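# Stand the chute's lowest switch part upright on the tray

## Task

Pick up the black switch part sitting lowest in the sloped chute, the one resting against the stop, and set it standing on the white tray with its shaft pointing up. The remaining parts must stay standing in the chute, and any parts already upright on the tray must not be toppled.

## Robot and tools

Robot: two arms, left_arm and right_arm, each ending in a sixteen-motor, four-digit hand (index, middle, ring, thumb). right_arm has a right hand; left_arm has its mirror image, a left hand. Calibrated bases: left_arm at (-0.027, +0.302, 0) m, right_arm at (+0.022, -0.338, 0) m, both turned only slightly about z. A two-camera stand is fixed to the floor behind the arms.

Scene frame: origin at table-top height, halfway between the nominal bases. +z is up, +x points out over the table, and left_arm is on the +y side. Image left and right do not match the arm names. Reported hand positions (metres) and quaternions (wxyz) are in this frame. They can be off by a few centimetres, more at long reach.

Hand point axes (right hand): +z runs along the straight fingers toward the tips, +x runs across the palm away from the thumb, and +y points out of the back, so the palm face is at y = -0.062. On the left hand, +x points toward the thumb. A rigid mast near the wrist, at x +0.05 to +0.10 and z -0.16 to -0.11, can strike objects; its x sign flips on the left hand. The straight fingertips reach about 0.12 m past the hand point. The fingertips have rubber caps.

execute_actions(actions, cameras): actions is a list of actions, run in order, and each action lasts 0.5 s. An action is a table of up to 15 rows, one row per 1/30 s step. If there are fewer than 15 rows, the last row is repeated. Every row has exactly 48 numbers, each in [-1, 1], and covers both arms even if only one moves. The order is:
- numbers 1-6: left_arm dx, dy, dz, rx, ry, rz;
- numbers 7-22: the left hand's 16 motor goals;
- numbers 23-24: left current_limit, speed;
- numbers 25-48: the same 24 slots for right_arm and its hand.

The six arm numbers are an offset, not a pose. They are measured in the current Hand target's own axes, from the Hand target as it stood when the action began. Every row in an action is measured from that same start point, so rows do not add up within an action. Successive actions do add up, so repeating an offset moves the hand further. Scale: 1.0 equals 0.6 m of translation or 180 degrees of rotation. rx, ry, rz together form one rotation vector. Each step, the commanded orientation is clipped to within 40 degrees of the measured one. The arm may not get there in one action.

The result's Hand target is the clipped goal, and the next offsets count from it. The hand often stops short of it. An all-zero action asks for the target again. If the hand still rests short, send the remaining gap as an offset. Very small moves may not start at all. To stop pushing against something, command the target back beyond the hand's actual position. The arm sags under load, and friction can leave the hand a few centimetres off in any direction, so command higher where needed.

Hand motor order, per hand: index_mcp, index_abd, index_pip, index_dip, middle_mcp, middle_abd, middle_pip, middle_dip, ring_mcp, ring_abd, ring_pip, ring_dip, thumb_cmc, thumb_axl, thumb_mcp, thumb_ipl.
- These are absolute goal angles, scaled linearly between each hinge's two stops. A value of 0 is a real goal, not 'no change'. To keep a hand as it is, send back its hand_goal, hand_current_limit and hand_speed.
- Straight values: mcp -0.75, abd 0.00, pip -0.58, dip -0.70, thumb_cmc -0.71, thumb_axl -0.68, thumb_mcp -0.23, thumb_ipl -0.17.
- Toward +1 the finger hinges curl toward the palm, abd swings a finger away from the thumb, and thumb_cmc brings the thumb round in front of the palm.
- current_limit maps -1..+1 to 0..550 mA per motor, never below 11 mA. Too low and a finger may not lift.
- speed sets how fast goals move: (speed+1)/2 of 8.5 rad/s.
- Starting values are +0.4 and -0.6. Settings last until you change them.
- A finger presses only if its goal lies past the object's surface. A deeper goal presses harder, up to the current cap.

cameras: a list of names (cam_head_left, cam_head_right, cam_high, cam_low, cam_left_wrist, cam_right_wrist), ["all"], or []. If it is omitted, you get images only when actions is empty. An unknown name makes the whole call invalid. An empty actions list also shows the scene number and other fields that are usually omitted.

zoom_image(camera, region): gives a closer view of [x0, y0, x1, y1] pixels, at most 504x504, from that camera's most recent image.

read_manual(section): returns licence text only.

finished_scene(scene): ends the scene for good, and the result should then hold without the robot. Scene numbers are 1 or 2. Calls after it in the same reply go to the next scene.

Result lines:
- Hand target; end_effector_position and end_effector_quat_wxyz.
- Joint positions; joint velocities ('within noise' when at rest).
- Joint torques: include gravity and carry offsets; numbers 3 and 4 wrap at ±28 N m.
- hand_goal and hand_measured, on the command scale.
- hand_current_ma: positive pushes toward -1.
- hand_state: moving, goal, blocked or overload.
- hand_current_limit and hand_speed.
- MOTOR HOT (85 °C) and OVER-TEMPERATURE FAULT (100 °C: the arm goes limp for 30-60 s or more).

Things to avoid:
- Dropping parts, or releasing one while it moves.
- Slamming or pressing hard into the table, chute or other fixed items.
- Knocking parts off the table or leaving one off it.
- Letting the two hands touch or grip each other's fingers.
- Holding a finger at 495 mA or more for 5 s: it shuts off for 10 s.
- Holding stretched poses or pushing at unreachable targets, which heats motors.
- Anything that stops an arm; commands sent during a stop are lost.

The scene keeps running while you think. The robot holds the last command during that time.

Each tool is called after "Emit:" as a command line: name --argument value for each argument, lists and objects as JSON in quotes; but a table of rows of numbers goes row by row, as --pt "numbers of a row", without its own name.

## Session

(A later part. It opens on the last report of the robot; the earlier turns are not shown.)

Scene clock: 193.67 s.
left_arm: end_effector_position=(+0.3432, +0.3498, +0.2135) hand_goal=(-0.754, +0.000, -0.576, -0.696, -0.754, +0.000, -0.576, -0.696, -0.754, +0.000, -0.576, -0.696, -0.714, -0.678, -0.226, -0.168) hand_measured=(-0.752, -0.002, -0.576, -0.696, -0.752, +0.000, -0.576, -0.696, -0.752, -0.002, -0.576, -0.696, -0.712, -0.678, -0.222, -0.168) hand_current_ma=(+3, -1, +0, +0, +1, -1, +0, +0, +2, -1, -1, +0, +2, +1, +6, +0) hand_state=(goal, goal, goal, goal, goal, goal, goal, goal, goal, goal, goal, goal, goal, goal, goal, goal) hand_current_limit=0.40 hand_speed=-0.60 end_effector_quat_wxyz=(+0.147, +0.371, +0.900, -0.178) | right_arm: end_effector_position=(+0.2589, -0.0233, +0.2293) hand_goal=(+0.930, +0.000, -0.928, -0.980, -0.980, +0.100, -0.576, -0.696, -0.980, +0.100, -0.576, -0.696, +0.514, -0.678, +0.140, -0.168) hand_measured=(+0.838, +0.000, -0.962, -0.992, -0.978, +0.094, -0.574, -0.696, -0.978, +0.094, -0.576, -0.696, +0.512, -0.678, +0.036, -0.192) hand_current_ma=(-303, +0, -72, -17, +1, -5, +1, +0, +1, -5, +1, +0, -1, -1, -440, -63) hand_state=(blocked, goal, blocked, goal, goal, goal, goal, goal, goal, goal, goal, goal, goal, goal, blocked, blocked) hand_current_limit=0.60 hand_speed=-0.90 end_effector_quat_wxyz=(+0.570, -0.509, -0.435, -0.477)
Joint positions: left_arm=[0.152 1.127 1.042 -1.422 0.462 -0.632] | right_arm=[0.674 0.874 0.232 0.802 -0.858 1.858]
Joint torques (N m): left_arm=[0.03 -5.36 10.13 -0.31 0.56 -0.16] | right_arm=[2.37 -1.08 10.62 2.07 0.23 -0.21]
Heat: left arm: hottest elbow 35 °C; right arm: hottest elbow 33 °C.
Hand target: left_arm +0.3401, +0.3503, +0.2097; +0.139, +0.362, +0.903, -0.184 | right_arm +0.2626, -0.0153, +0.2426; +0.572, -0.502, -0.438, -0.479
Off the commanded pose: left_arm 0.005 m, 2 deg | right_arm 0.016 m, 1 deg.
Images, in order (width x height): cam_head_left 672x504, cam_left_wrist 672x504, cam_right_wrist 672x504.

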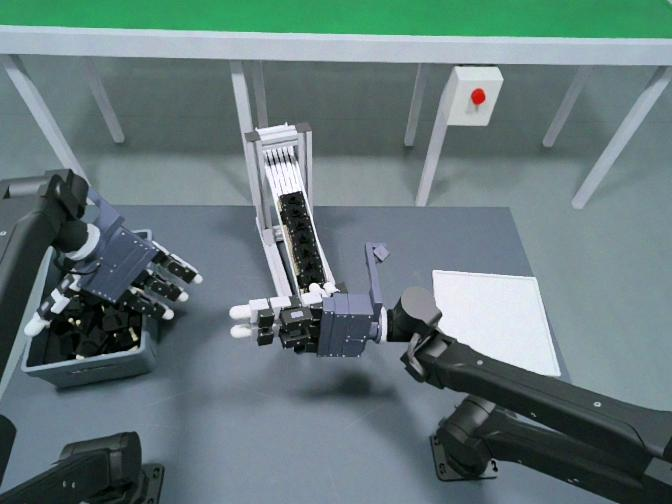

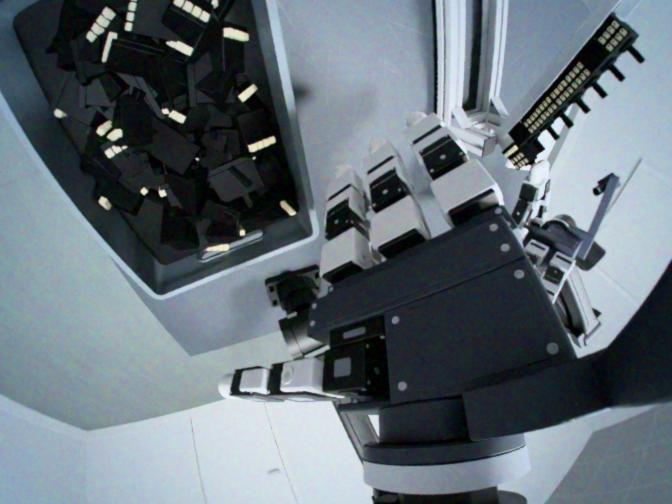

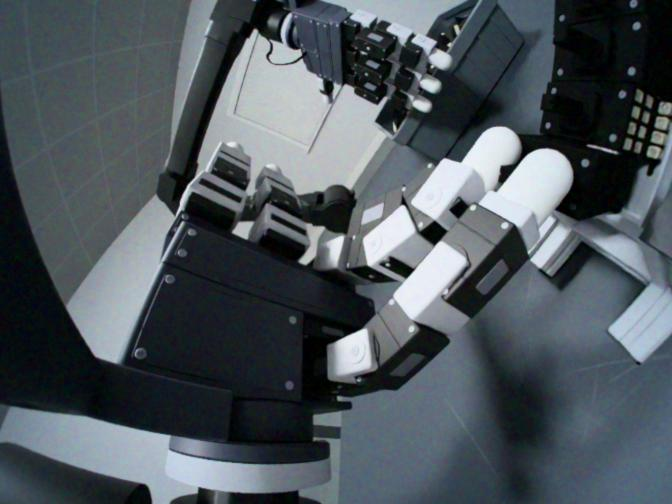

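Emit:
execute_actions --actions '[[[0,0,0,0,0,0,-0.754,0,-0.576,-0.696,-0.754,0,-0.576,-0.696,-0.754,0,-0.576,-0.696,-0.714,-0.678,-0.226,-0.168,0.4,-0.6,0.06,-0.024,0.003,0,0,0,0.93,0,-0.927,-0.98,-0.98,0.1,-0.576,-0.696,-0.98,0.1,-0.576,-0.696,0.514,-0.678,0.14,-0.168,0.6,-0.9]],[[0,0,0,0,0,0,-0.754,0,-0.576,-0.696,-0.754,0,-0.576,-0.696,-0.754,0,-0.576,-0.696,-0.714,-0.678,-0.226,-0.168,0.4,-0.6,0.08,-0.0125,0.0092,0,0,0,0.93,0,-0.927,-0.98,-0.98,0.1,-0.576,-0.696,-0.98,0.1,-0.576,-0.696,0.514,-0.678,0.14,-0.168,0.6,-0.9]]]' --cameras '["cam_left_wrist","cam_right_wrist","cam_head_left"]'

Emit:
zoom_image --camera "cam_left_wrist" --region '[490, 100, 672, 240]'

Emit:
zoom_image --camera "cam_right_wrist" --region '[420, 80, 660, 280]'

Scene clock: 198.07 s.
left_arm: end_effector_position=(+0.3432, +0.3498, +0.2135) hand_goal=(-0.754, +0.000, -0.576, -0.696, -0.754, +0.000, -0.576, -0.696, -0.754, +0.000, -0.576, -0.696, -0.714, -0.678, -0.226, -0.168) hand_measured=(-0.752, -0.002, -0.576, -0.696, -0.752, +0.000, -0.576, -0.696, -0.752, -0.002, -0.576, -0.696, -0.712, -0.678, -0.222, -0.168) hand_current_ma=(+3, -1, +0, +0, +1, -1, +0, +0, +2, -1, -1, +0, +2, +1, +6, +0) hand_state=(goal, goal, goal, goal, goal, goal, goal, goal, goal, goal, goal, goal, goal, goal, goal, goal) hand_current_limit=0.40 hand_speed=-0.60 end_effector_quat_wxyz=(+0.147, +0.371, +0.900, -0.178) | right_arm: end_effector_position=(+0.2516, -0.0236, +0.3109) hand_goal=(+0.930, +0.000, -0.928, -0.980, -0.980, +0.100, -0.576, -0.696, -0.980, +0.100, -0.576, -0.696, +0.514, -0.678, +0.140, -0.168) hand_measured=(+0.838, -0.014, -0.964, -0.994, -0.978, +0.094, -0.574, -0.696, -0.978, +0.094, -0.576, -0.696, +0.506, -0.678, +0.038, -0.192) hand_current_ma=(-303, -19, -77, -19, +1, -5, +1, +0, +1, -4, +1, +0, -10, +0, -440, -65) hand_state=(blocked, goal, blocked, goal, goal, goal, goal, goal, goal, goal, goal, goal, goal, goal, blocked, blocked) hand_current_limit=0.60 hand_speed=-0.90 end_effector_quat_wxyz=(+0.573, -0.513, -0.432, -0.471)
Joint positions: left_arm=[0.152 1.127 1.042 -1.422 0.462 -0.632] | right_arm=[0.693 0.649 0.402 0.398 -0.842 1.867]
Joint torques (N m): left_arm=[-0.03 -5.42 10.15 -0.31 0.56 -0.15] | right_arm=[2.49 0.5 12.36 2.39 0.23 -0.33]
Heat: left arm: hottest elbow 35 °C; right arm: hottest elbow 34 °C.
Hand target: left_arm +0.3401, +0.3503, +0.2097; +0.139, +0.362, +0.903, -0.184 | right_arm +0.2538, -0.0179, +0.3293; +0.572, -0.501, -0.438, -0.479
Off the commanded pose: left_arm 0.005 m, 2 deg | right_arm 0.019 m, 2 deg.
Images, in order (width x height): cam_head_left 672x504, cam_left_wrist 672x504, cam_right_wrist 672x504.

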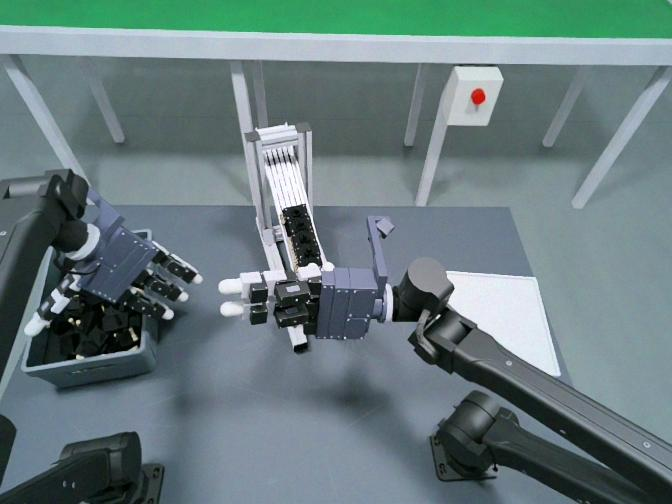

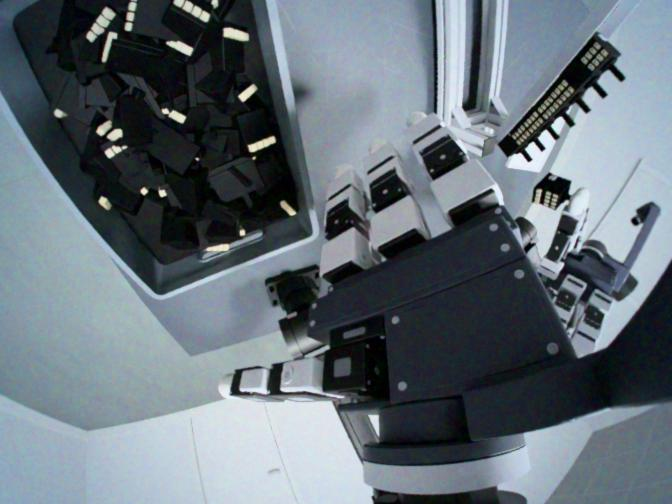

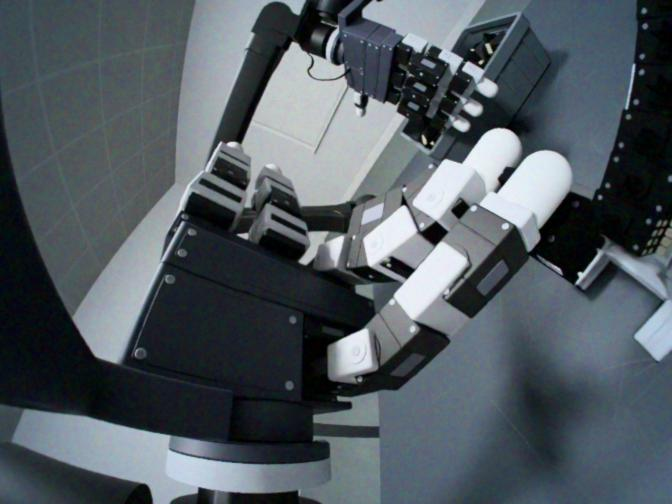

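Scaled by 2.769 from the camera's 672x504 image, which has a finer 960x720 frame.

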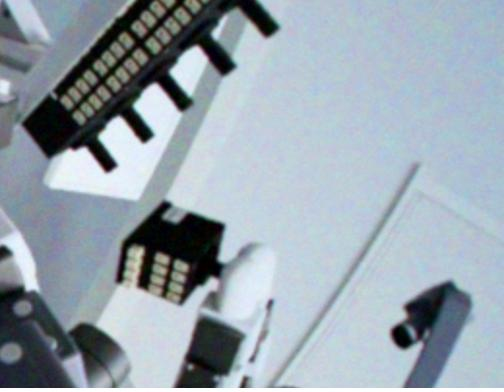

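Scaled by 2.100 from the camera's 672x504 image, which has a finer 960x720 frame.

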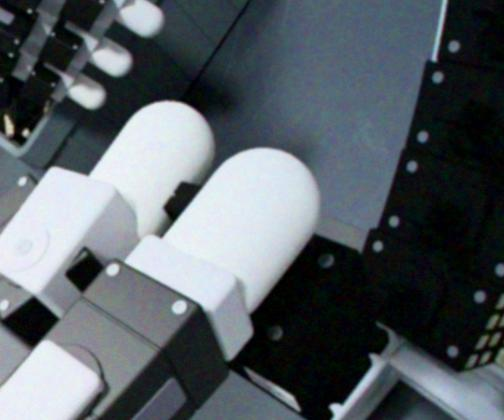

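Emit:
execute_actions --actions '[[[0,0,0,0,0,0,-0.754,0,-0.576,-0.696,-0.754,0,-0.576,-0.696,-0.754,0,-0.576,-0.696,-0.714,-0.678,-0.226,-0.168,0.4,-0.6,0.0107,0.0137,-0.0748,-0.0728,0.0070,-0.0048,0.93,0,-0.927,-0.98,-0.98,0.1,-0.576,-0.696,-0.98,0.1,-0.576,-0.696,0.514,-0.678,0.14,-0.168,0.6,-0.9]],[[0,0,0,0,0,0,-0.754,0,-0.576,-0.696,-0.754,0,-0.576,-0.696,-0.754,0,-0.576,-0.696,-0.714,-0.678,-0.226,-0.168,0.4,-0.6,0.0120,0.0305,-0.0695,-0.0728,0.0070,-0.0048,0.93,0,-0.927,-0.98,-0.98,0.1,-0.576,-0.696,-0.98,0.1,-0.576,-0.696,0.514,-0.678,0.14,-0.168,0.6,-0.9]],[[0,0,0,0,0,0,-0.754,0,-0.576,-0.696,-0.754,0,-0.576,-0.696,-0.754,0,-0.576,-0.696,-0.714,-0.678,-0.226,-0.168,0.4,-0.6,0.0168,0.0753,-0.0463,-0.0728,0.0070,-0.0048,0.93,0,-0.927,-0.98,-0.98,0.1,-0.576,-0.696,-0.98,0.1,-0.576,-0.696,0.514,-0.678,0.14,-0.168,0.6,-0.9]],[[0,0,0,0,0,0,-0.754,0,-0.576,-0.696,-0.754,0,-0.576,-0.696,-0.754,0,-0.576,-0.696,-0.714,-0.678,-0.226,-0.168,0.4,-0.6,0.0165,0.0842,-0.0277,-0.0728,0.0070,-0.0048,0.93,0,-0.927,-0.98,-0.98,0.1,-0.576,-0.696,-0.98,0.1,-0.576,-0.696,0.514,-0.678,0.14,-0.168,0.6,-0.9]]]' --cameras '["cam_right_wrist","cam_head_left"]'

Scene clock: 218.37 s.
left_arm: end_effector_position=(+0.3432, +0.3498, +0.2135) hand_goal=(-0.754, +0.000, -0.576, -0.696, -0.754, +0.000, -0.576, -0.696, -0.754, +0.000, -0.576, -0.696, -0.714, -0.678, -0.226, -0.168) hand_measured=(-0.752, -0.002, -0.576, -0.696, -0.752, +0.000, -0.576, -0.696, -0.752, -0.002, -0.576, -0.696, -0.712, -0.678, -0.222, -0.168) hand_current_ma=(+3, -1, +0, +0, +1, -1, +0, +0, +2, -1, -1, +0, +2, +1, +6, +0) hand_state=(goal, goal, goal, goal, goal, goal, goal, goal, goal, goal, goal, goal, goal, goal, goal, goal) hand_current_limit=0.40 hand_speed=-0.60 end_effector_quat_wxyz=(+0.147, +0.371, +0.900, -0.178) | right_arm: end_effector_position=(+0.3311, -0.1996, +0.3012) hand_goal=(+0.930, +0.000, -0.928, -0.980, -0.980, +0.100, -0.576, -0.696, -0.980, +0.100, -0.576, -0.696, +0.514, -0.678, +0.140, -0.168) hand_measured=(+0.838, -0.012, -0.980, -0.998, -0.978, +0.094, -0.576, -0.696, -0.978, +0.094, -0.576, -0.696, +0.500, -0.682, +0.052, -0.198) hand_current_ma=(-303, -15, -127, -31, +2, -5, -1, +0, +2, -5, +0, +0, -20, -4, -377, -90) hand_state=(blocked, goal, blocked, goal, goal, goal, goal, goal, goal, goal, goal, goal, goal, goal, blocked, blocked) hand_current_limit=0.60 hand_speed=-0.90 end_effector_quat_wxyz=(-0.294, +0.685, +0.168, +0.645)
Joint positions: left_arm=[0.152 1.127 1.042 -1.422 0.462 -0.632] | right_arm=[0.606 0.396 0.393 0.007 -0.021 1.758]
Joint torques (N m): left_arm=[-0.09 -5.42 10.17 -0.29 0.56 -0.15] | right_arm=[1.79 2.32 13.37 3.21 0.09 -0.34]
Heat: left arm: hottest elbow 35 °C; right arm: hottest elbow 38 °C.
Hand target: left_arm +0.3401, +0.3503, +0.2097; +0.139, +0.362, +0.903, -0.184 | right_arm +0.3338, -0.1978, +0.3292; -0.295, +0.668, +0.171, +0.661
Off the commanded pose: left_arm 0.005 m, 2 deg | right_arm 0.028 m, 3 deg.
Images, in order (width x height): cam_head_left 672x504, cam_right_wrist 672x504.

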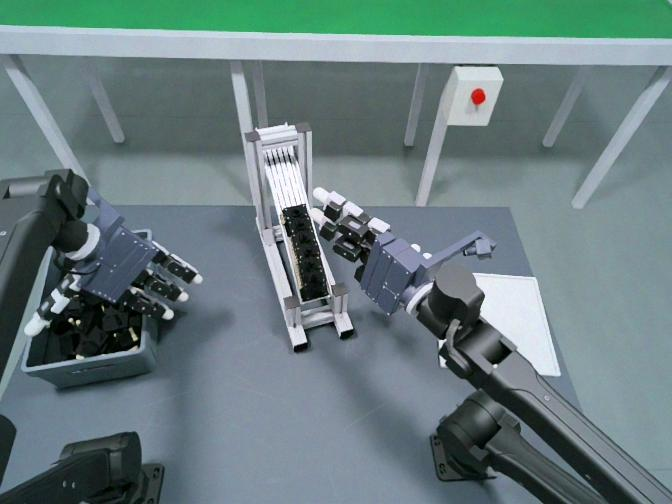

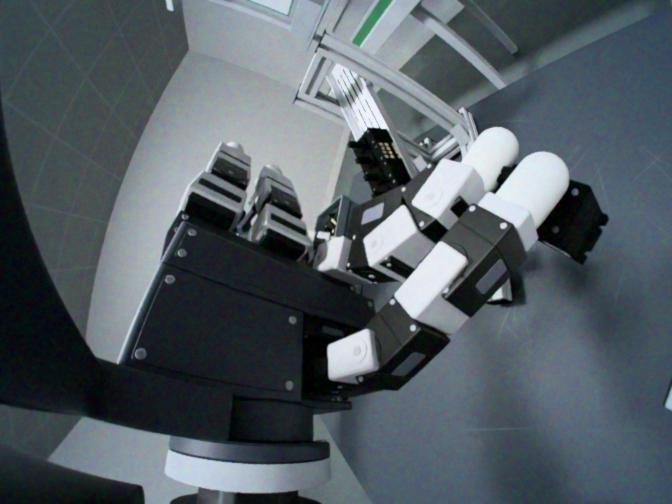

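Emit:
execute_actions --actions '[[[0,0,0,0,0,0,-0.754,0,-0.576,-0.696,-0.754,0,-0.576,-0.696,-0.754,0,-0.576,-0.696,-0.714,-0.678,-0.226,-0.168,0.4,-0.6,0.0155,0.0883,-0.0075,-0.0728,0.0070,-0.0048,0.93,0,-0.927,-0.98,-0.98,0.1,-0.576,-0.696,-0.98,0.1,-0.576,-0.696,0.514,-0.678,0.14,-0.168,0.6,-0.9]],[[0,0,0,0,0,0,-0.754,0,-0.576,-0.696,-0.754,0,-0.576,-0.696,-0.754,0,-0.576,-0.696,-0.714,-0.678,-0.226,-0.168,0.4,-0.6,0.0142,0.0880,0.0132,-0.0728,0.0070,-0.0048,0.93,0,-0.927,-0.98,-0.98,0.1,-0.576,-0.696,-0.98,0.1,-0.576,-0.696,0.514,-0.678,0.14,-0.168,0.6,-0.9]],[[0,0,0,0,0,0,-0.754,0,-0.576,-0.696,-0.754,0,-0.576,-0.696,-0.754,0,-0.576,-0.696,-0.714,-0.678,-0.226,-0.168,0.4,-0.6,0.0125,0.0828,0.0332,-0.0728,0.0070,-0.0048,0.93,0,-0.927,-0.98,-0.98,0.1,-0.576,-0.696,-0.98,0.1,-0.576,-0.696,0.514,-0.678,0.14,-0.168,0.6,-0.9]]]' --cameras '["cam_right_wrist","cam_head_left","cam_high","cam_low"]'

Emit:
zoom_image --camera "cam_right_wrist" --region '[440, 100, 660, 290]'

Emit:
zoom_image --camera "cam_high" --region '[60, 60, 340, 320]'

Scene clock: 223.50 s.
left_arm: end_effector_position=(+0.3432, +0.3498, +0.2135) hand_goal=(-0.754, +0.000, -0.576, -0.696, -0.754, +0.000, -0.576, -0.696, -0.754, +0.000, -0.576, -0.696, -0.714, -0.678, -0.226, -0.168) hand_measured=(-0.752, -0.002, -0.576, -0.696, -0.752, +0.000, -0.576, -0.696, -0.752, -0.002, -0.576, -0.696, -0.712, -0.678, -0.222, -0.168) hand_current_ma=(+3, -1, +0, +0, +1, -1, +0, +0, +2, -1, -1, +0, +2, +1, +6, +0) hand_state=(goal, goal, goal, goal, goal, goal, goal, goal, goal, goal, goal, goal, goal, goal, goal, goal) hand_current_limit=0.40 hand_speed=-0.60 end_effector_quat_wxyz=(+0.147, +0.371, +0.900, -0.178) | right_arm: end_effector_position=(+0.4163, -0.3352, +0.2966) hand_goal=(+0.930, +0.000, -0.928, -0.980, -0.980, +0.100, -0.576, -0.696, -0.980, +0.100, -0.576, -0.696, +0.514, -0.678, +0.140, -0.168) hand_measured=(+0.838, -0.012, -0.980, -0.998, -0.978, +0.094, -0.578, -0.696, -0.978, +0.094, -0.578, -0.696, +0.502, -0.682, +0.052, -0.198) hand_current_ma=(-303, -13, -128, -31, +1, -6, -1, +0, +1, -6, -1, +0, -19, -4, -373, -90) hand_state=(blocked, goal, blocked, goal, goal, goal, goal, goal, goal, goal, goal, goal, goal, goal, blocked, blocked) hand_current_limit=0.60 hand_speed=-0.90 end_effector_quat_wxyz=(-0.038, +0.725, -0.055, +0.685)
Joint positions: left_arm=[0.152 1.127 1.042 -1.422 0.462 -0.632] | right_arm=[0.332 0.773 0.512 0.199 0.394 1.727]
Joint torques (N m): left_arm=[0.09 -5.3 10.15 -0.31 0.56 -0.15] | right_arm=[1.73 -2.61 13.24 3.62 0.11 -0.4]
Heat: left arm: hottest elbow 35 °C; right arm: hottest elbow 38 °C.
Hand target: left_arm +0.3401, +0.3503, +0.2097; +0.139, +0.362, +0.903, -0.184 | right_arm +0.4238, -0.3327, +0.3295; -0.044, +0.703, -0.056, +0.708
Off the commanded pose: left_arm 0.005 m, 2 deg | right_arm 0.034 m, 4 deg.
Images, in order (width x height): cam_head_left 672x504, cam_high 672x504, cam_low 672x504, cam_right_wrist 672x504.

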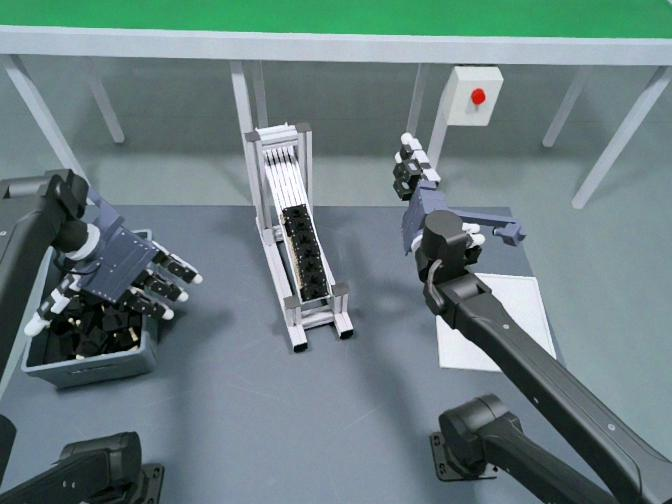

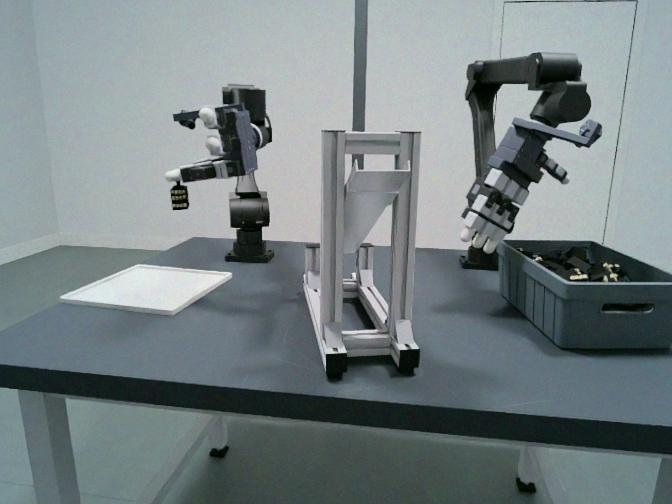

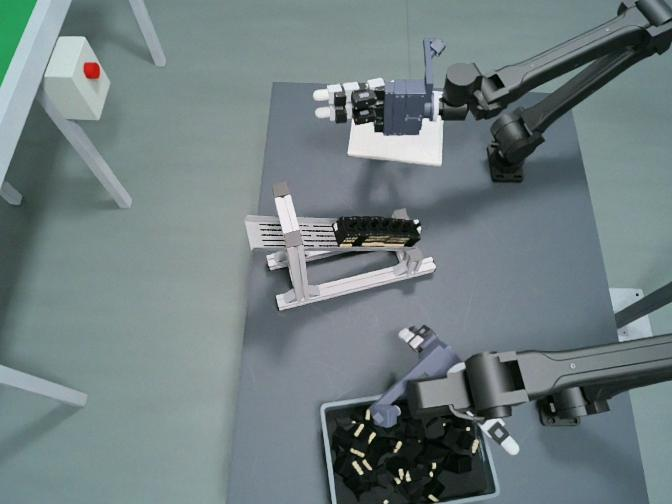

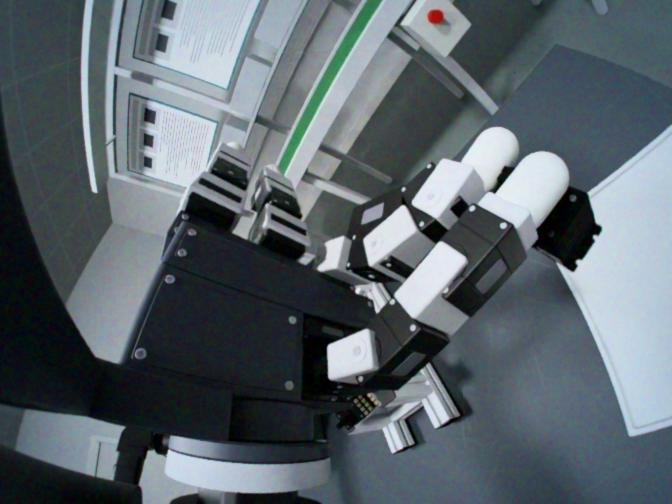

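Scaled by 2.291 from the camera's 672x504 image, which has a finer 960x720 frame.

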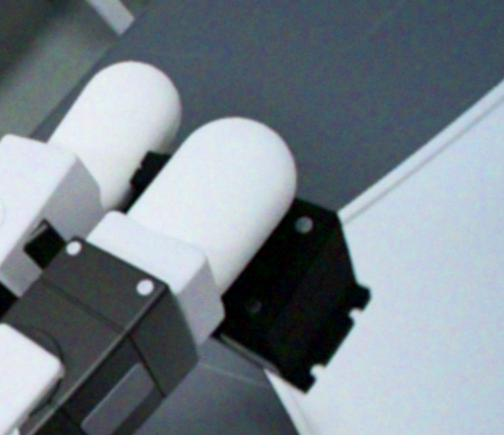

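Scaled by 1.800.

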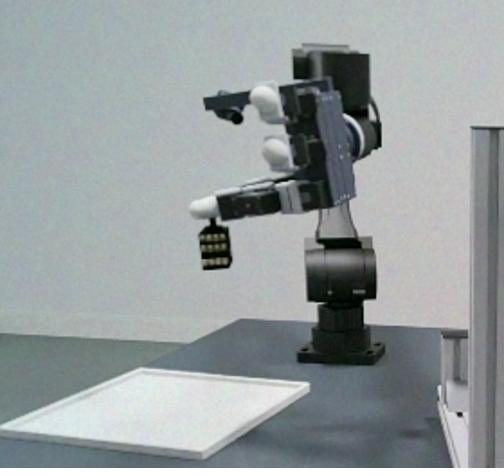

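Emit:
execute_actions --actions '[[[0,0,0,0,0,0,-0.754,0,-0.576,-0.696,-0.754,0,-0.576,-0.696,-0.754,0,-0.576,-0.696,-0.714,-0.678,-0.226,-0.168,0.4,-0.6,-0.0658,0.0683,0,0,0.015,0,0.93,0,-0.927,-0.98,-0.98,0.1,-0.576,-0.696,-0.98,0.1,-0.576,-0.696,0.514,-0.678,0.14,-0.168,0.6,-0.9]],[[0,0,0,0,0,0,-0.754,0,-0.576,-0.696,-0.754,0,-0.576,-0.696,-0.754,0,-0.576,-0.696,-0.714,-0.678,-0.226,-0.168,0.4,-0.6,-0.094,0.0135,0,0,0,0,0.93,0,-0.927,-0.98,-0.98,0.1,-0.576,-0.696,-0.98,0.1,-0.576,-0.696,0.514,-0.678,0.14,-0.168,0.6,-0.9]]]' --cameras '["cam_high"]'

Emit:
zoom_image --camera "cam_high" --region '[60, 120, 300, 330]'

Scene clock: 228.87 s.
left_arm: end_effector_position=(+0.3432, +0.3498, +0.2135) hand_goal=(-0.754, +0.000, -0.576, -0.696, -0.754, +0.000, -0.576, -0.696, -0.754, +0.000, -0.576, -0.696, -0.714, -0.678, -0.226, -0.168) hand_measured=(-0.752, -0.002, -0.576, -0.696, -0.752, +0.000, -0.576, -0.696, -0.752, -0.002, -0.576, -0.696, -0.712, -0.678, -0.222, -0.168) hand_current_ma=(+3, -1, +0, +0, +1, -1, +0, +0, +2, -1, -1, +0, +2, +1, +6, +0) hand_state=(goal, goal, goal, goal, goal, goal, goal, goal, goal, goal, goal, goal, goal, goal, goal, goal) hand_current_limit=0.40 hand_speed=-0.60 end_effector_quat_wxyz=(+0.147, +0.371, +0.900, -0.178) | right_arm: end_effector_position=(+0.4235, -0.3692, +0.2123) hand_goal=(+0.930, +0.000, -0.928, -0.980, -0.980, +0.100, -0.576, -0.696, -0.980, +0.100, -0.576, -0.696, +0.514, -0.678, +0.140, -0.168) hand_measured=(+0.838, -0.016, -0.980, -0.998, -0.978, +0.094, -0.576, -0.696, -0.978, +0.094, -0.576, -0.696, +0.500, -0.682, +0.052, -0.198) hand_current_ma=(-303, -19, -128, -31, +1, -5, +0, +0, +1, -5, +0, +0, -21, -4, -373, -90) hand_state=(blocked, goal, blocked, goal, goal, goal, goal, goal, goal, goal, goal, goal, goal, goal, blocked, blocked) hand_current_limit=0.60 hand_speed=-0.90 end_effector_quat_wxyz=(-0.043, +0.700, -0.061, +0.710)
Joint positions: left_arm=[0.152 1.127 1.042 -1.422 0.462 -0.632] | right_arm=[0.192 0.963 0.298 0.678 0.26 1.716]
Joint torques (N m): left_arm=[0.03 -5.25 10.15 -0.31 0.55 -0.16] | right_arm=[1.96 -3.9 9.06 3.77 0.15 -0.36]
Heat: left arm: hottest elbow 35 °C; right arm: hottest elbow 38 °C.
Hand target: left_arm +0.3401, +0.3503, +0.2097; +0.139, +0.362, +0.903, -0.184 | right_arm +0.4264, -0.3678, +0.2277; -0.043, +0.686, -0.057, +0.724
Off the commanded pose: left_arm 0.005 m, 2 deg | right_arm 0.016 m, 2 deg.
Images, in order (width x height): cam_high 672x504.

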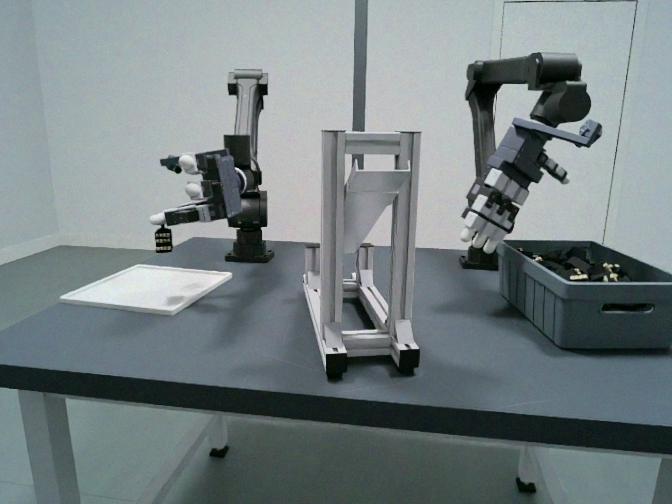

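Scaled by 2.100.

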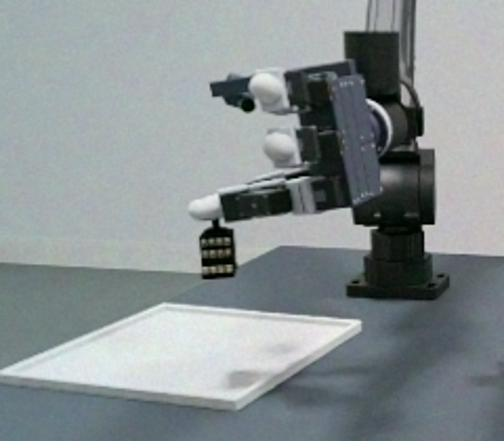

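Emit:
execute_actions --actions '[[[0,0,0,0,0,0,-0.754,0,-0.576,-0.696,-0.754,0,-0.576,-0.696,-0.754,0,-0.576,-0.696,-0.714,-0.678,-0.226,-0.168,0.4,-0.6,-0.082,0.0118,0,0,0,0,0.93,0,-0.927,-0.98,-0.98,0.1,-0.576,-0.696,-0.98,0.1,-0.576,-0.696,0.514,-0.678,0.14,-0.168,0.6,-0.9]],[[0,0,0,0,0,0,-0.754,0,-0.576,-0.696,-0.754,0,-0.576,-0.696,-0.754,0,-0.576,-0.696,-0.714,-0.678,-0.226,-0.168,0.4,-0.6,-0.06,0.0086,0,0,0,0,0.93,0,-0.927,-0.98,-0.98,0.1,-0.576,-0.696,-0.98,0.1,-0.576,-0.696,0.514,-0.678,0.14,-0.168,0.6,-0.9]]]' --cameras '["cam_high","cam_right_wrist"]'

Emit:
zoom_image --camera "cam_high" --region '[90, 200, 250, 330]'

Scene clock: 233.67 s.
left_arm: end_effector_position=(+0.3432, +0.3498, +0.2135) hand_goal=(-0.754, +0.000, -0.576, -0.696, -0.754, +0.000, -0.576, -0.696, -0.754, +0.000, -0.576, -0.696, -0.714, -0.678, -0.226, -0.168) hand_measured=(-0.752, -0.002, -0.576, -0.696, -0.752, +0.000, -0.576, -0.696, -0.752, -0.002, -0.576, -0.696, -0.712, -0.678, -0.222, -0.168) hand_current_ma=(+3, -1, +0, +0, +1, -1, +0, +0, +2, -1, -1, +0, +2, +1, +6, +0) hand_state=(goal, goal, goal, goal, goal, goal, goal, goal, goal, goal, goal, goal, goal, goal, goal, goal) hand_current_limit=0.40 hand_speed=-0.60 end_effector_quat_wxyz=(+0.147, +0.371, +0.900, -0.178) | right_arm: end_effector_position=(+0.4298, -0.3669, +0.1342) hand_goal=(+0.930, +0.000, -0.928, -0.980, -0.980, +0.100, -0.576, -0.696, -0.980, +0.100, -0.576, -0.696, +0.514, -0.678, +0.140, -0.168) hand_measured=(+0.838, -0.014, -0.980, -0.998, -0.978, +0.094, -0.576, -0.696, -0.978, +0.094, -0.576, -0.696, +0.500, -0.682, +0.052, -0.198) hand_current_ma=(-303, -18, -128, -31, +1, -6, +0, +0, +1, -5, +0, +0, -21, -3, -373, -90) hand_state=(blocked, goal, blocked, goal, goal, goal, goal, goal, goal, goal, goal, goal, goal, goal, blocked, blocked) hand_current_limit=0.60 hand_speed=-0.90 end_effector_quat_wxyz=(-0.047, +0.695, -0.060, +0.715)
Joint positions: left_arm=[0.152 1.127 1.042 -1.422 0.462 -0.632] | right_arm=[0.192 1.389 0.214 1.204 0.254 1.715]
Joint torques (N m): left_arm=[-0.09 -5.3 10.14 -0.31 0.56 -0.15] | right_arm=[1.61 -6.01 4.83 3.71 0.14 -0.34]
Heat: left arm: hottest elbow 35 °C; right arm: hottest elbow 38 °C.
Hand target: left_arm +0.3401, +0.3503, +0.2097; +0.139, +0.362, +0.903, -0.184 | right_arm +0.4309, -0.3680, +0.1419; -0.043, +0.686, -0.057, +0.724
Off the commanded pose: left_arm 0.005 m, 2 deg | right_arm 0.008 m, 2 deg.
Images, in order (width x height): cam_high 672x504, cam_right_wrist 672x504.

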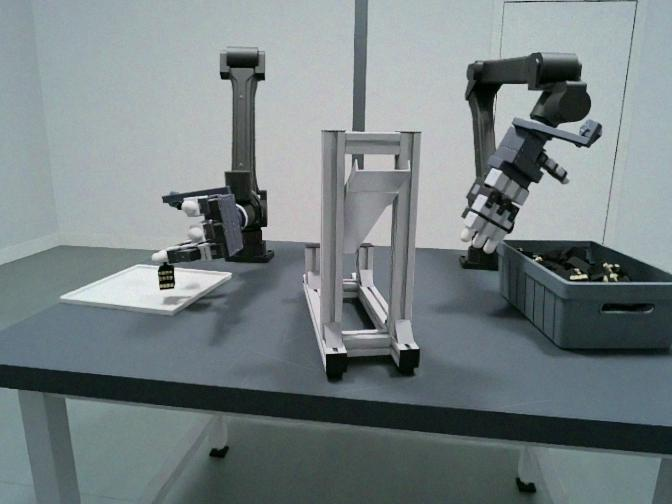

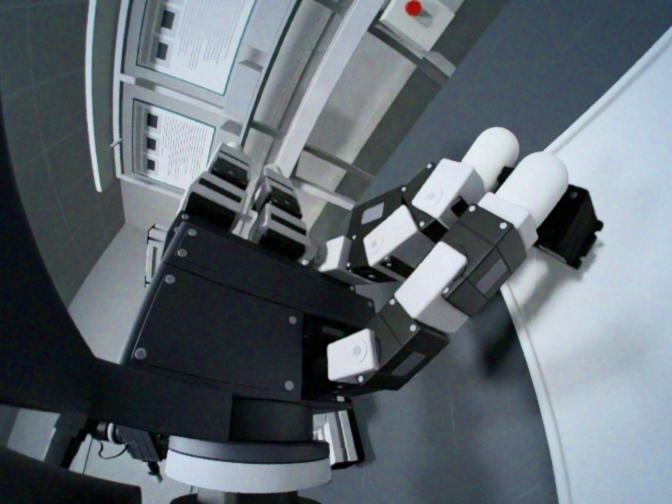

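Scaled by 3.150.

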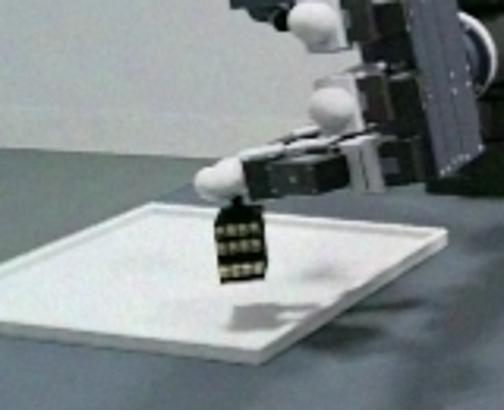

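Emit:
execute_actions --actions '[[[0,0,0,0,0,0,-0.754,0,-0.576,-0.696,-0.754,0,-0.576,-0.696,-0.754,0,-0.576,-0.696,-0.714,-0.678,-0.226,-0.168,0.4,-0.6,-0.036,0.0052,0,0,0,0,0.93,0,-0.927,-0.98,-0.98,0.1,-0.576,-0.696,-0.98,0.1,-0.576,-0.696,0.514,-0.678,0.14,-0.168,0.6,-0.9]]]' --cameras '["cam_high"]'

Emit:
zoom_image --camera "cam_high" --region '[130, 230, 210, 310]'

Scene clock: 236.33 s.
left_arm: end_effector_position=(+0.3432, +0.3498, +0.2135) hand_goal=(-0.754, +0.000, -0.576, -0.696, -0.754, +0.000, -0.576, -0.696, -0.754, +0.000, -0.576, -0.696, -0.714, -0.678, -0.226, -0.168) hand_measured=(-0.752, -0.002, -0.576, -0.696, -0.752, +0.000, -0.576, -0.696, -0.752, -0.002, -0.576, -0.696, -0.712, -0.678, -0.222, -0.168) hand_current_ma=(+3, -1, +0, +0, +1, -1, +0, +0, +2, -1, -1, +0, +2, +1, +6, +0) hand_state=(goal, goal, goal, goal, goal, goal, goal, goal, goal, goal, goal, goal, goal, goal, goal, goal) hand_current_limit=0.40 hand_speed=-0.60 end_effector_quat_wxyz=(+0.147, +0.371, +0.900, -0.178) | right_arm: end_effector_position=(+0.4320, -0.3664, +0.1157) hand_goal=(+0.930, +0.000, -0.928, -0.980, -0.980, +0.100, -0.576, -0.696, -0.980, +0.100, -0.576, -0.696, +0.514, -0.678, +0.140, -0.168) hand_measured=(+0.838, -0.014, -0.980, -0.998, -0.978, +0.094, -0.576, -0.696, -0.978, +0.094, -0.576, -0.696, +0.500, -0.682, +0.052, -0.198) hand_current_ma=(-303, -19, -128, -31, +1, -6, +0, +0, +1, -6, +0, +0, -22, -3, -373, -90) hand_state=(blocked, goal, blocked, goal, goal, goal, goal, goal, goal, goal, goal, goal, goal, goal, blocked, blocked) hand_current_limit=0.60 hand_speed=-0.90 end_effector_quat_wxyz=(-0.048, +0.692, -0.061, +0.718)
Joint positions: left_arm=[0.152 1.127 1.042 -1.422 0.462 -0.632] | right_arm=[0.192 1.526 0.211 1.353 0.254 1.715]
Joint torques (N m): left_arm=[0.03 -5.42 10.17 -0.32 0.57 -0.16] | right_arm=[1.67 -6.65 3.54 3.79 0.1 -0.34]
Heat: left arm: hottest elbow 35 °C; right arm: hottest elbow 38 °C.
Hand target: left_arm +0.3401, +0.3503, +0.2097; +0.139, +0.362, +0.903, -0.184 | right_arm +0.4320, -0.3681, +0.1199; -0.043, +0.686, -0.057, +0.724
Off the commanded pose: left_arm 0.005 m, 2 deg | right_arm 0.005 m, 1 deg.
Images, in order (width x height): cam_high 672x504.

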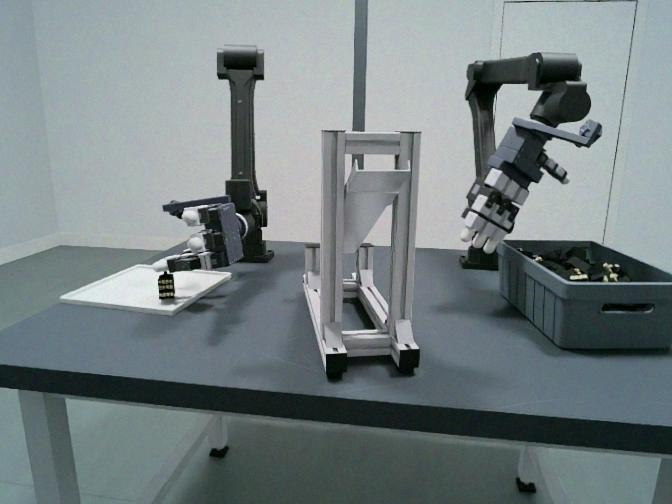

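Scaled by 6.300.

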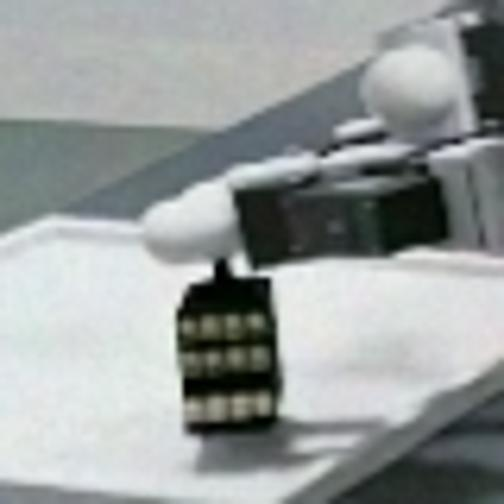

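Emit:
execute_actions --actions '[[[0,0,0,0,0,0,-0.754,0,-0.576,-0.696,-0.754,0,-0.576,-0.696,-0.754,0,-0.576,-0.696,-0.714,-0.678,-0.226,-0.168,0.4,-0.6,-0.012,0.0017,0,0,0,0,0.93,0,-0.927,-0.98,-0.98,0.1,-0.576,-0.696,-0.98,0.1,-0.576,-0.696,0.514,-0.678,0.14,-0.168,0.6,-0.9]]]' --cameras '["cam_high","cam_right_wrist"]'

Emit:
zoom_image --camera "cam_high" --region '[130, 230, 210, 310]'

Emit:
zoom_image --camera "cam_right_wrist" --region '[480, 120, 640, 290]'

Scene clock: 239.70 s.
left_arm: end_effector_position=(+0.3432, +0.3498, +0.2135) hand_goal=(-0.754, +0.000, -0.576, -0.696, -0.754, +0.000, -0.576, -0.696, -0.754, +0.000, -0.576, -0.696, -0.714, -0.678, -0.226, -0.168) hand_measured=(-0.752, -0.002, -0.576, -0.696, -0.752, +0.000, -0.576, -0.696, -0.752, -0.002, -0.576, -0.696, -0.712, -0.678, -0.222, -0.168) hand_current_ma=(+3, -1, +0, +0, +1, -1, +0, +0, +2, -1, -1, +0, +2, +1, +6, +0) hand_state=(goal, goal, goal, goal, goal, goal, goal, goal, goal, goal, goal, goal, goal, goal, goal, goal) hand_current_limit=0.40 hand_speed=-0.60 end_effector_quat_wxyz=(+0.147, +0.371, +0.900, -0.178) | right_arm: end_effector_position=(+0.4326, -0.3662, +0.1126) hand_goal=(+0.930, +0.000, -0.928, -0.980, -0.980, +0.100, -0.576, -0.696, -0.980, +0.100, -0.576, -0.696, +0.514, -0.678, +0.140, -0.168) hand_measured=(+0.838, -0.014, -0.980, -0.998, -0.978, +0.094, -0.576, -0.696, -0.978, +0.094, -0.576, -0.696, +0.500, -0.682, +0.052, -0.198) hand_current_ma=(-303, -19, -128, -31, +1, -6, +0, +0, +1, -6, +0, +0, -22, -3, -373, -90) hand_state=(blocked, goal, blocked, goal, goal, goal, goal, goal, goal, goal, goal, goal, goal, goal, blocked, blocked) hand_current_limit=0.60 hand_speed=-0.90 end_effector_quat_wxyz=(-0.049, +0.688, -0.061, +0.722)
Joint positions: left_arm=[0.152 1.127 1.042 -1.422 0.462 -0.632] | right_arm=[0.192 1.564 0.211 1.401 0.254 1.715]
Joint torques (N m): left_arm=[0.03 -5.36 10.14 -0.28 0.56 -0.16] | right_arm=[1.26 -5.95 3.21 3.75 0.06 -0.34]
Heat: left arm: hottest elbow 35 °C; right arm: hottest elbow 37 °C.
Hand target: left_arm +0.3401, +0.3503, +0.2097; +0.139, +0.362, +0.903, -0.184 | right_arm +0.4323, -0.3681, +0.1126; -0.043, +0.686, -0.057, +0.724
Off the commanded pose: left_arm 0.005 m, 2 deg | right_arm 0.002 m, 1 deg.
Images, in order (width x height): cam_high 672x504, cam_right_wrist 672x504.

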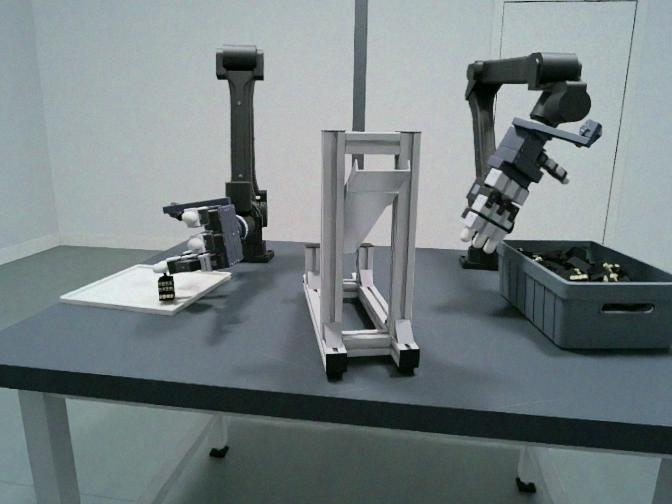

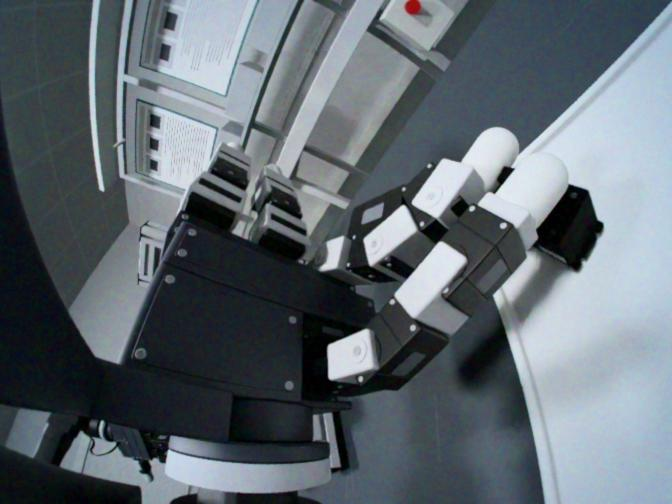

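Scaled by 6.300.

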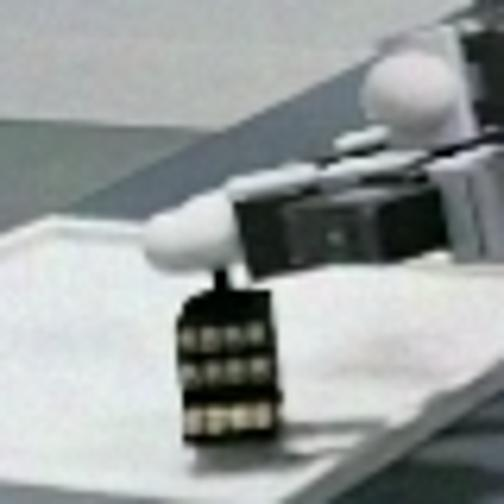

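Scaled by 2.965 from the camera's 672x504 image, which has a finer 960x720 frame.

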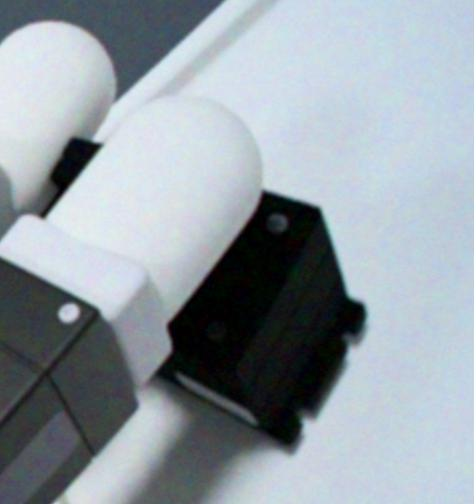

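Emit:
execute_actions --actions '[[[0,0,0,0,0,0,-0.754,0,-0.576,-0.696,-0.754,0,-0.576,-0.696,-0.754,0,-0.576,-0.696,-0.714,-0.678,-0.226,-0.168,0.4,-0.6,-0.010,0.0014,0,0,0,0,0.93,0,-0.927,-0.98,-0.98,0.1,-0.576,-0.696,-0.98,0.1,-0.576,-0.696,0.514,-0.678,0.14,-0.168,0.6,-0.9]]]' --cameras '["cam_high","cam_right_wrist"]'

Emit:
zoom_image --camera "cam_high" --region '[130, 230, 210, 310]'

Emit:
zoom_image --camera "cam_right_wrist" --region '[480, 120, 640, 290]'

Scene clock: 243.17 s.
left_arm: end_effector_position=(+0.3432, +0.3498, +0.2135) hand_goal=(-0.754, +0.000, -0.576, -0.696, -0.754, +0.000, -0.576, -0.696, -0.754, +0.000, -0.576, -0.696, -0.714, -0.678, -0.226, -0.168) hand_measured=(-0.752, -0.002, -0.576, -0.696, -0.752, +0.000, -0.576, -0.696, -0.752, -0.002, -0.576, -0.696, -0.712, -0.678, -0.222, -0.168) hand_current_ma=(+3, -1, +0, +0, +1, -1, +0, +0, +2, -1, -1, +0, +2, +1, +6, +0) hand_state=(goal, goal, goal, goal, goal, goal, goal, goal, goal, goal, goal, goal, goal, goal, goal, goal) hand_current_limit=0.40 hand_speed=-0.60 end_effector_quat_wxyz=(+0.147, +0.371, +0.900, -0.178) | right_arm: end_effector_position=(+0.4327, -0.3663, +0.1067) hand_goal=(+0.930, +0.000, -0.928, -0.980, -0.980, +0.100, -0.576, -0.696, -0.980, +0.100, -0.576, -0.696, +0.514, -0.678, +0.140, -0.168) hand_measured=(+0.838, -0.014, -0.980, -0.998, -0.978, +0.094, -0.576, -0.696, -0.978, +0.094, -0.576, -0.696, +0.502, -0.682, +0.052, -0.198) hand_current_ma=(-303, -17, -128, -31, +1, -6, +0, +0, +1, -6, +0, +0, -17, -3, -373, -90) hand_state=(blocked, goal, blocked, goal, goal, goal, goal, goal, goal, goal, goal, goal, goal, goal, blocked, blocked) hand_current_limit=0.60 hand_speed=-0.90 end_effector_quat_wxyz=(-0.048, +0.688, -0.061, +0.722)
Joint positions: left_arm=[0.152 1.127 1.042 -1.422 0.462 -0.632] | right_arm=[0.192 1.605 0.211 1.442 0.254 1.714]
Joint torques (N m): left_arm=[0.09 -5.3 10.14 -0.27 0.55 -0.15] | right_arm=[1.44 -6.07 2.99 3.7 0.06 -0.34]
Heat: left arm: hottest elbow 35 °C; right arm: hottest elbow 37 °C.
Hand target: left_arm +0.3401, +0.3503, +0.2097; +0.139, +0.362, +0.903, -0.184 | right_arm +0.4326, -0.3681, +0.1066; -0.043, +0.686, -0.057, +0.724
Off the commanded pose: left_arm 0.005 m, 2 deg | right_arm 0.002 m, 1 deg.
Images, in order (width x height): cam_high 672x504, cam_right_wrist 672x504.

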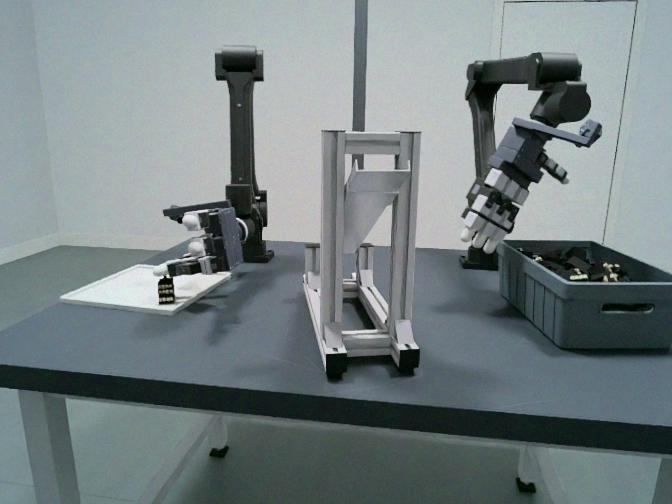

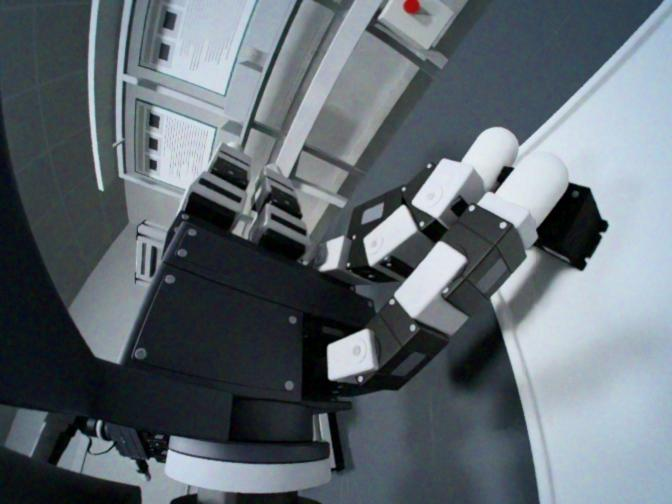

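Scaled by 6.300.

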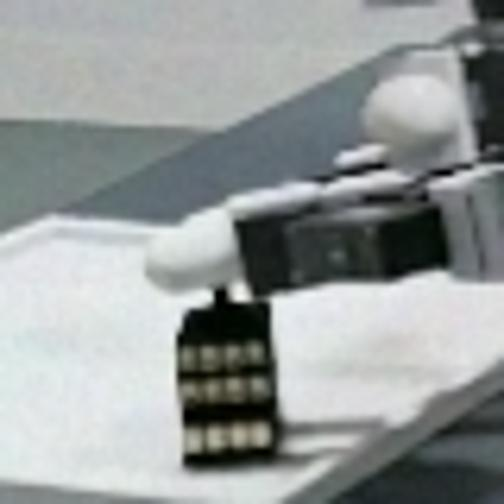

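Scaled by 2.965 from the camera's 672x504 image, which has a finer 960x720 frame.

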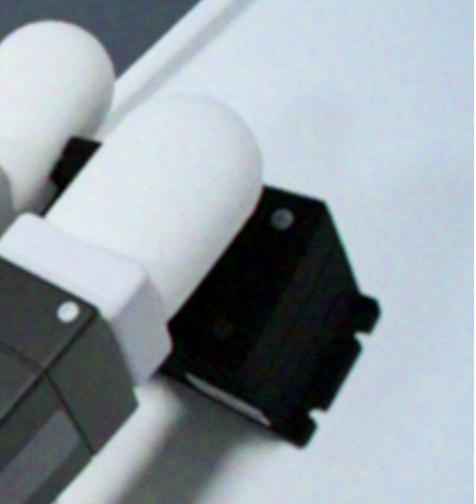

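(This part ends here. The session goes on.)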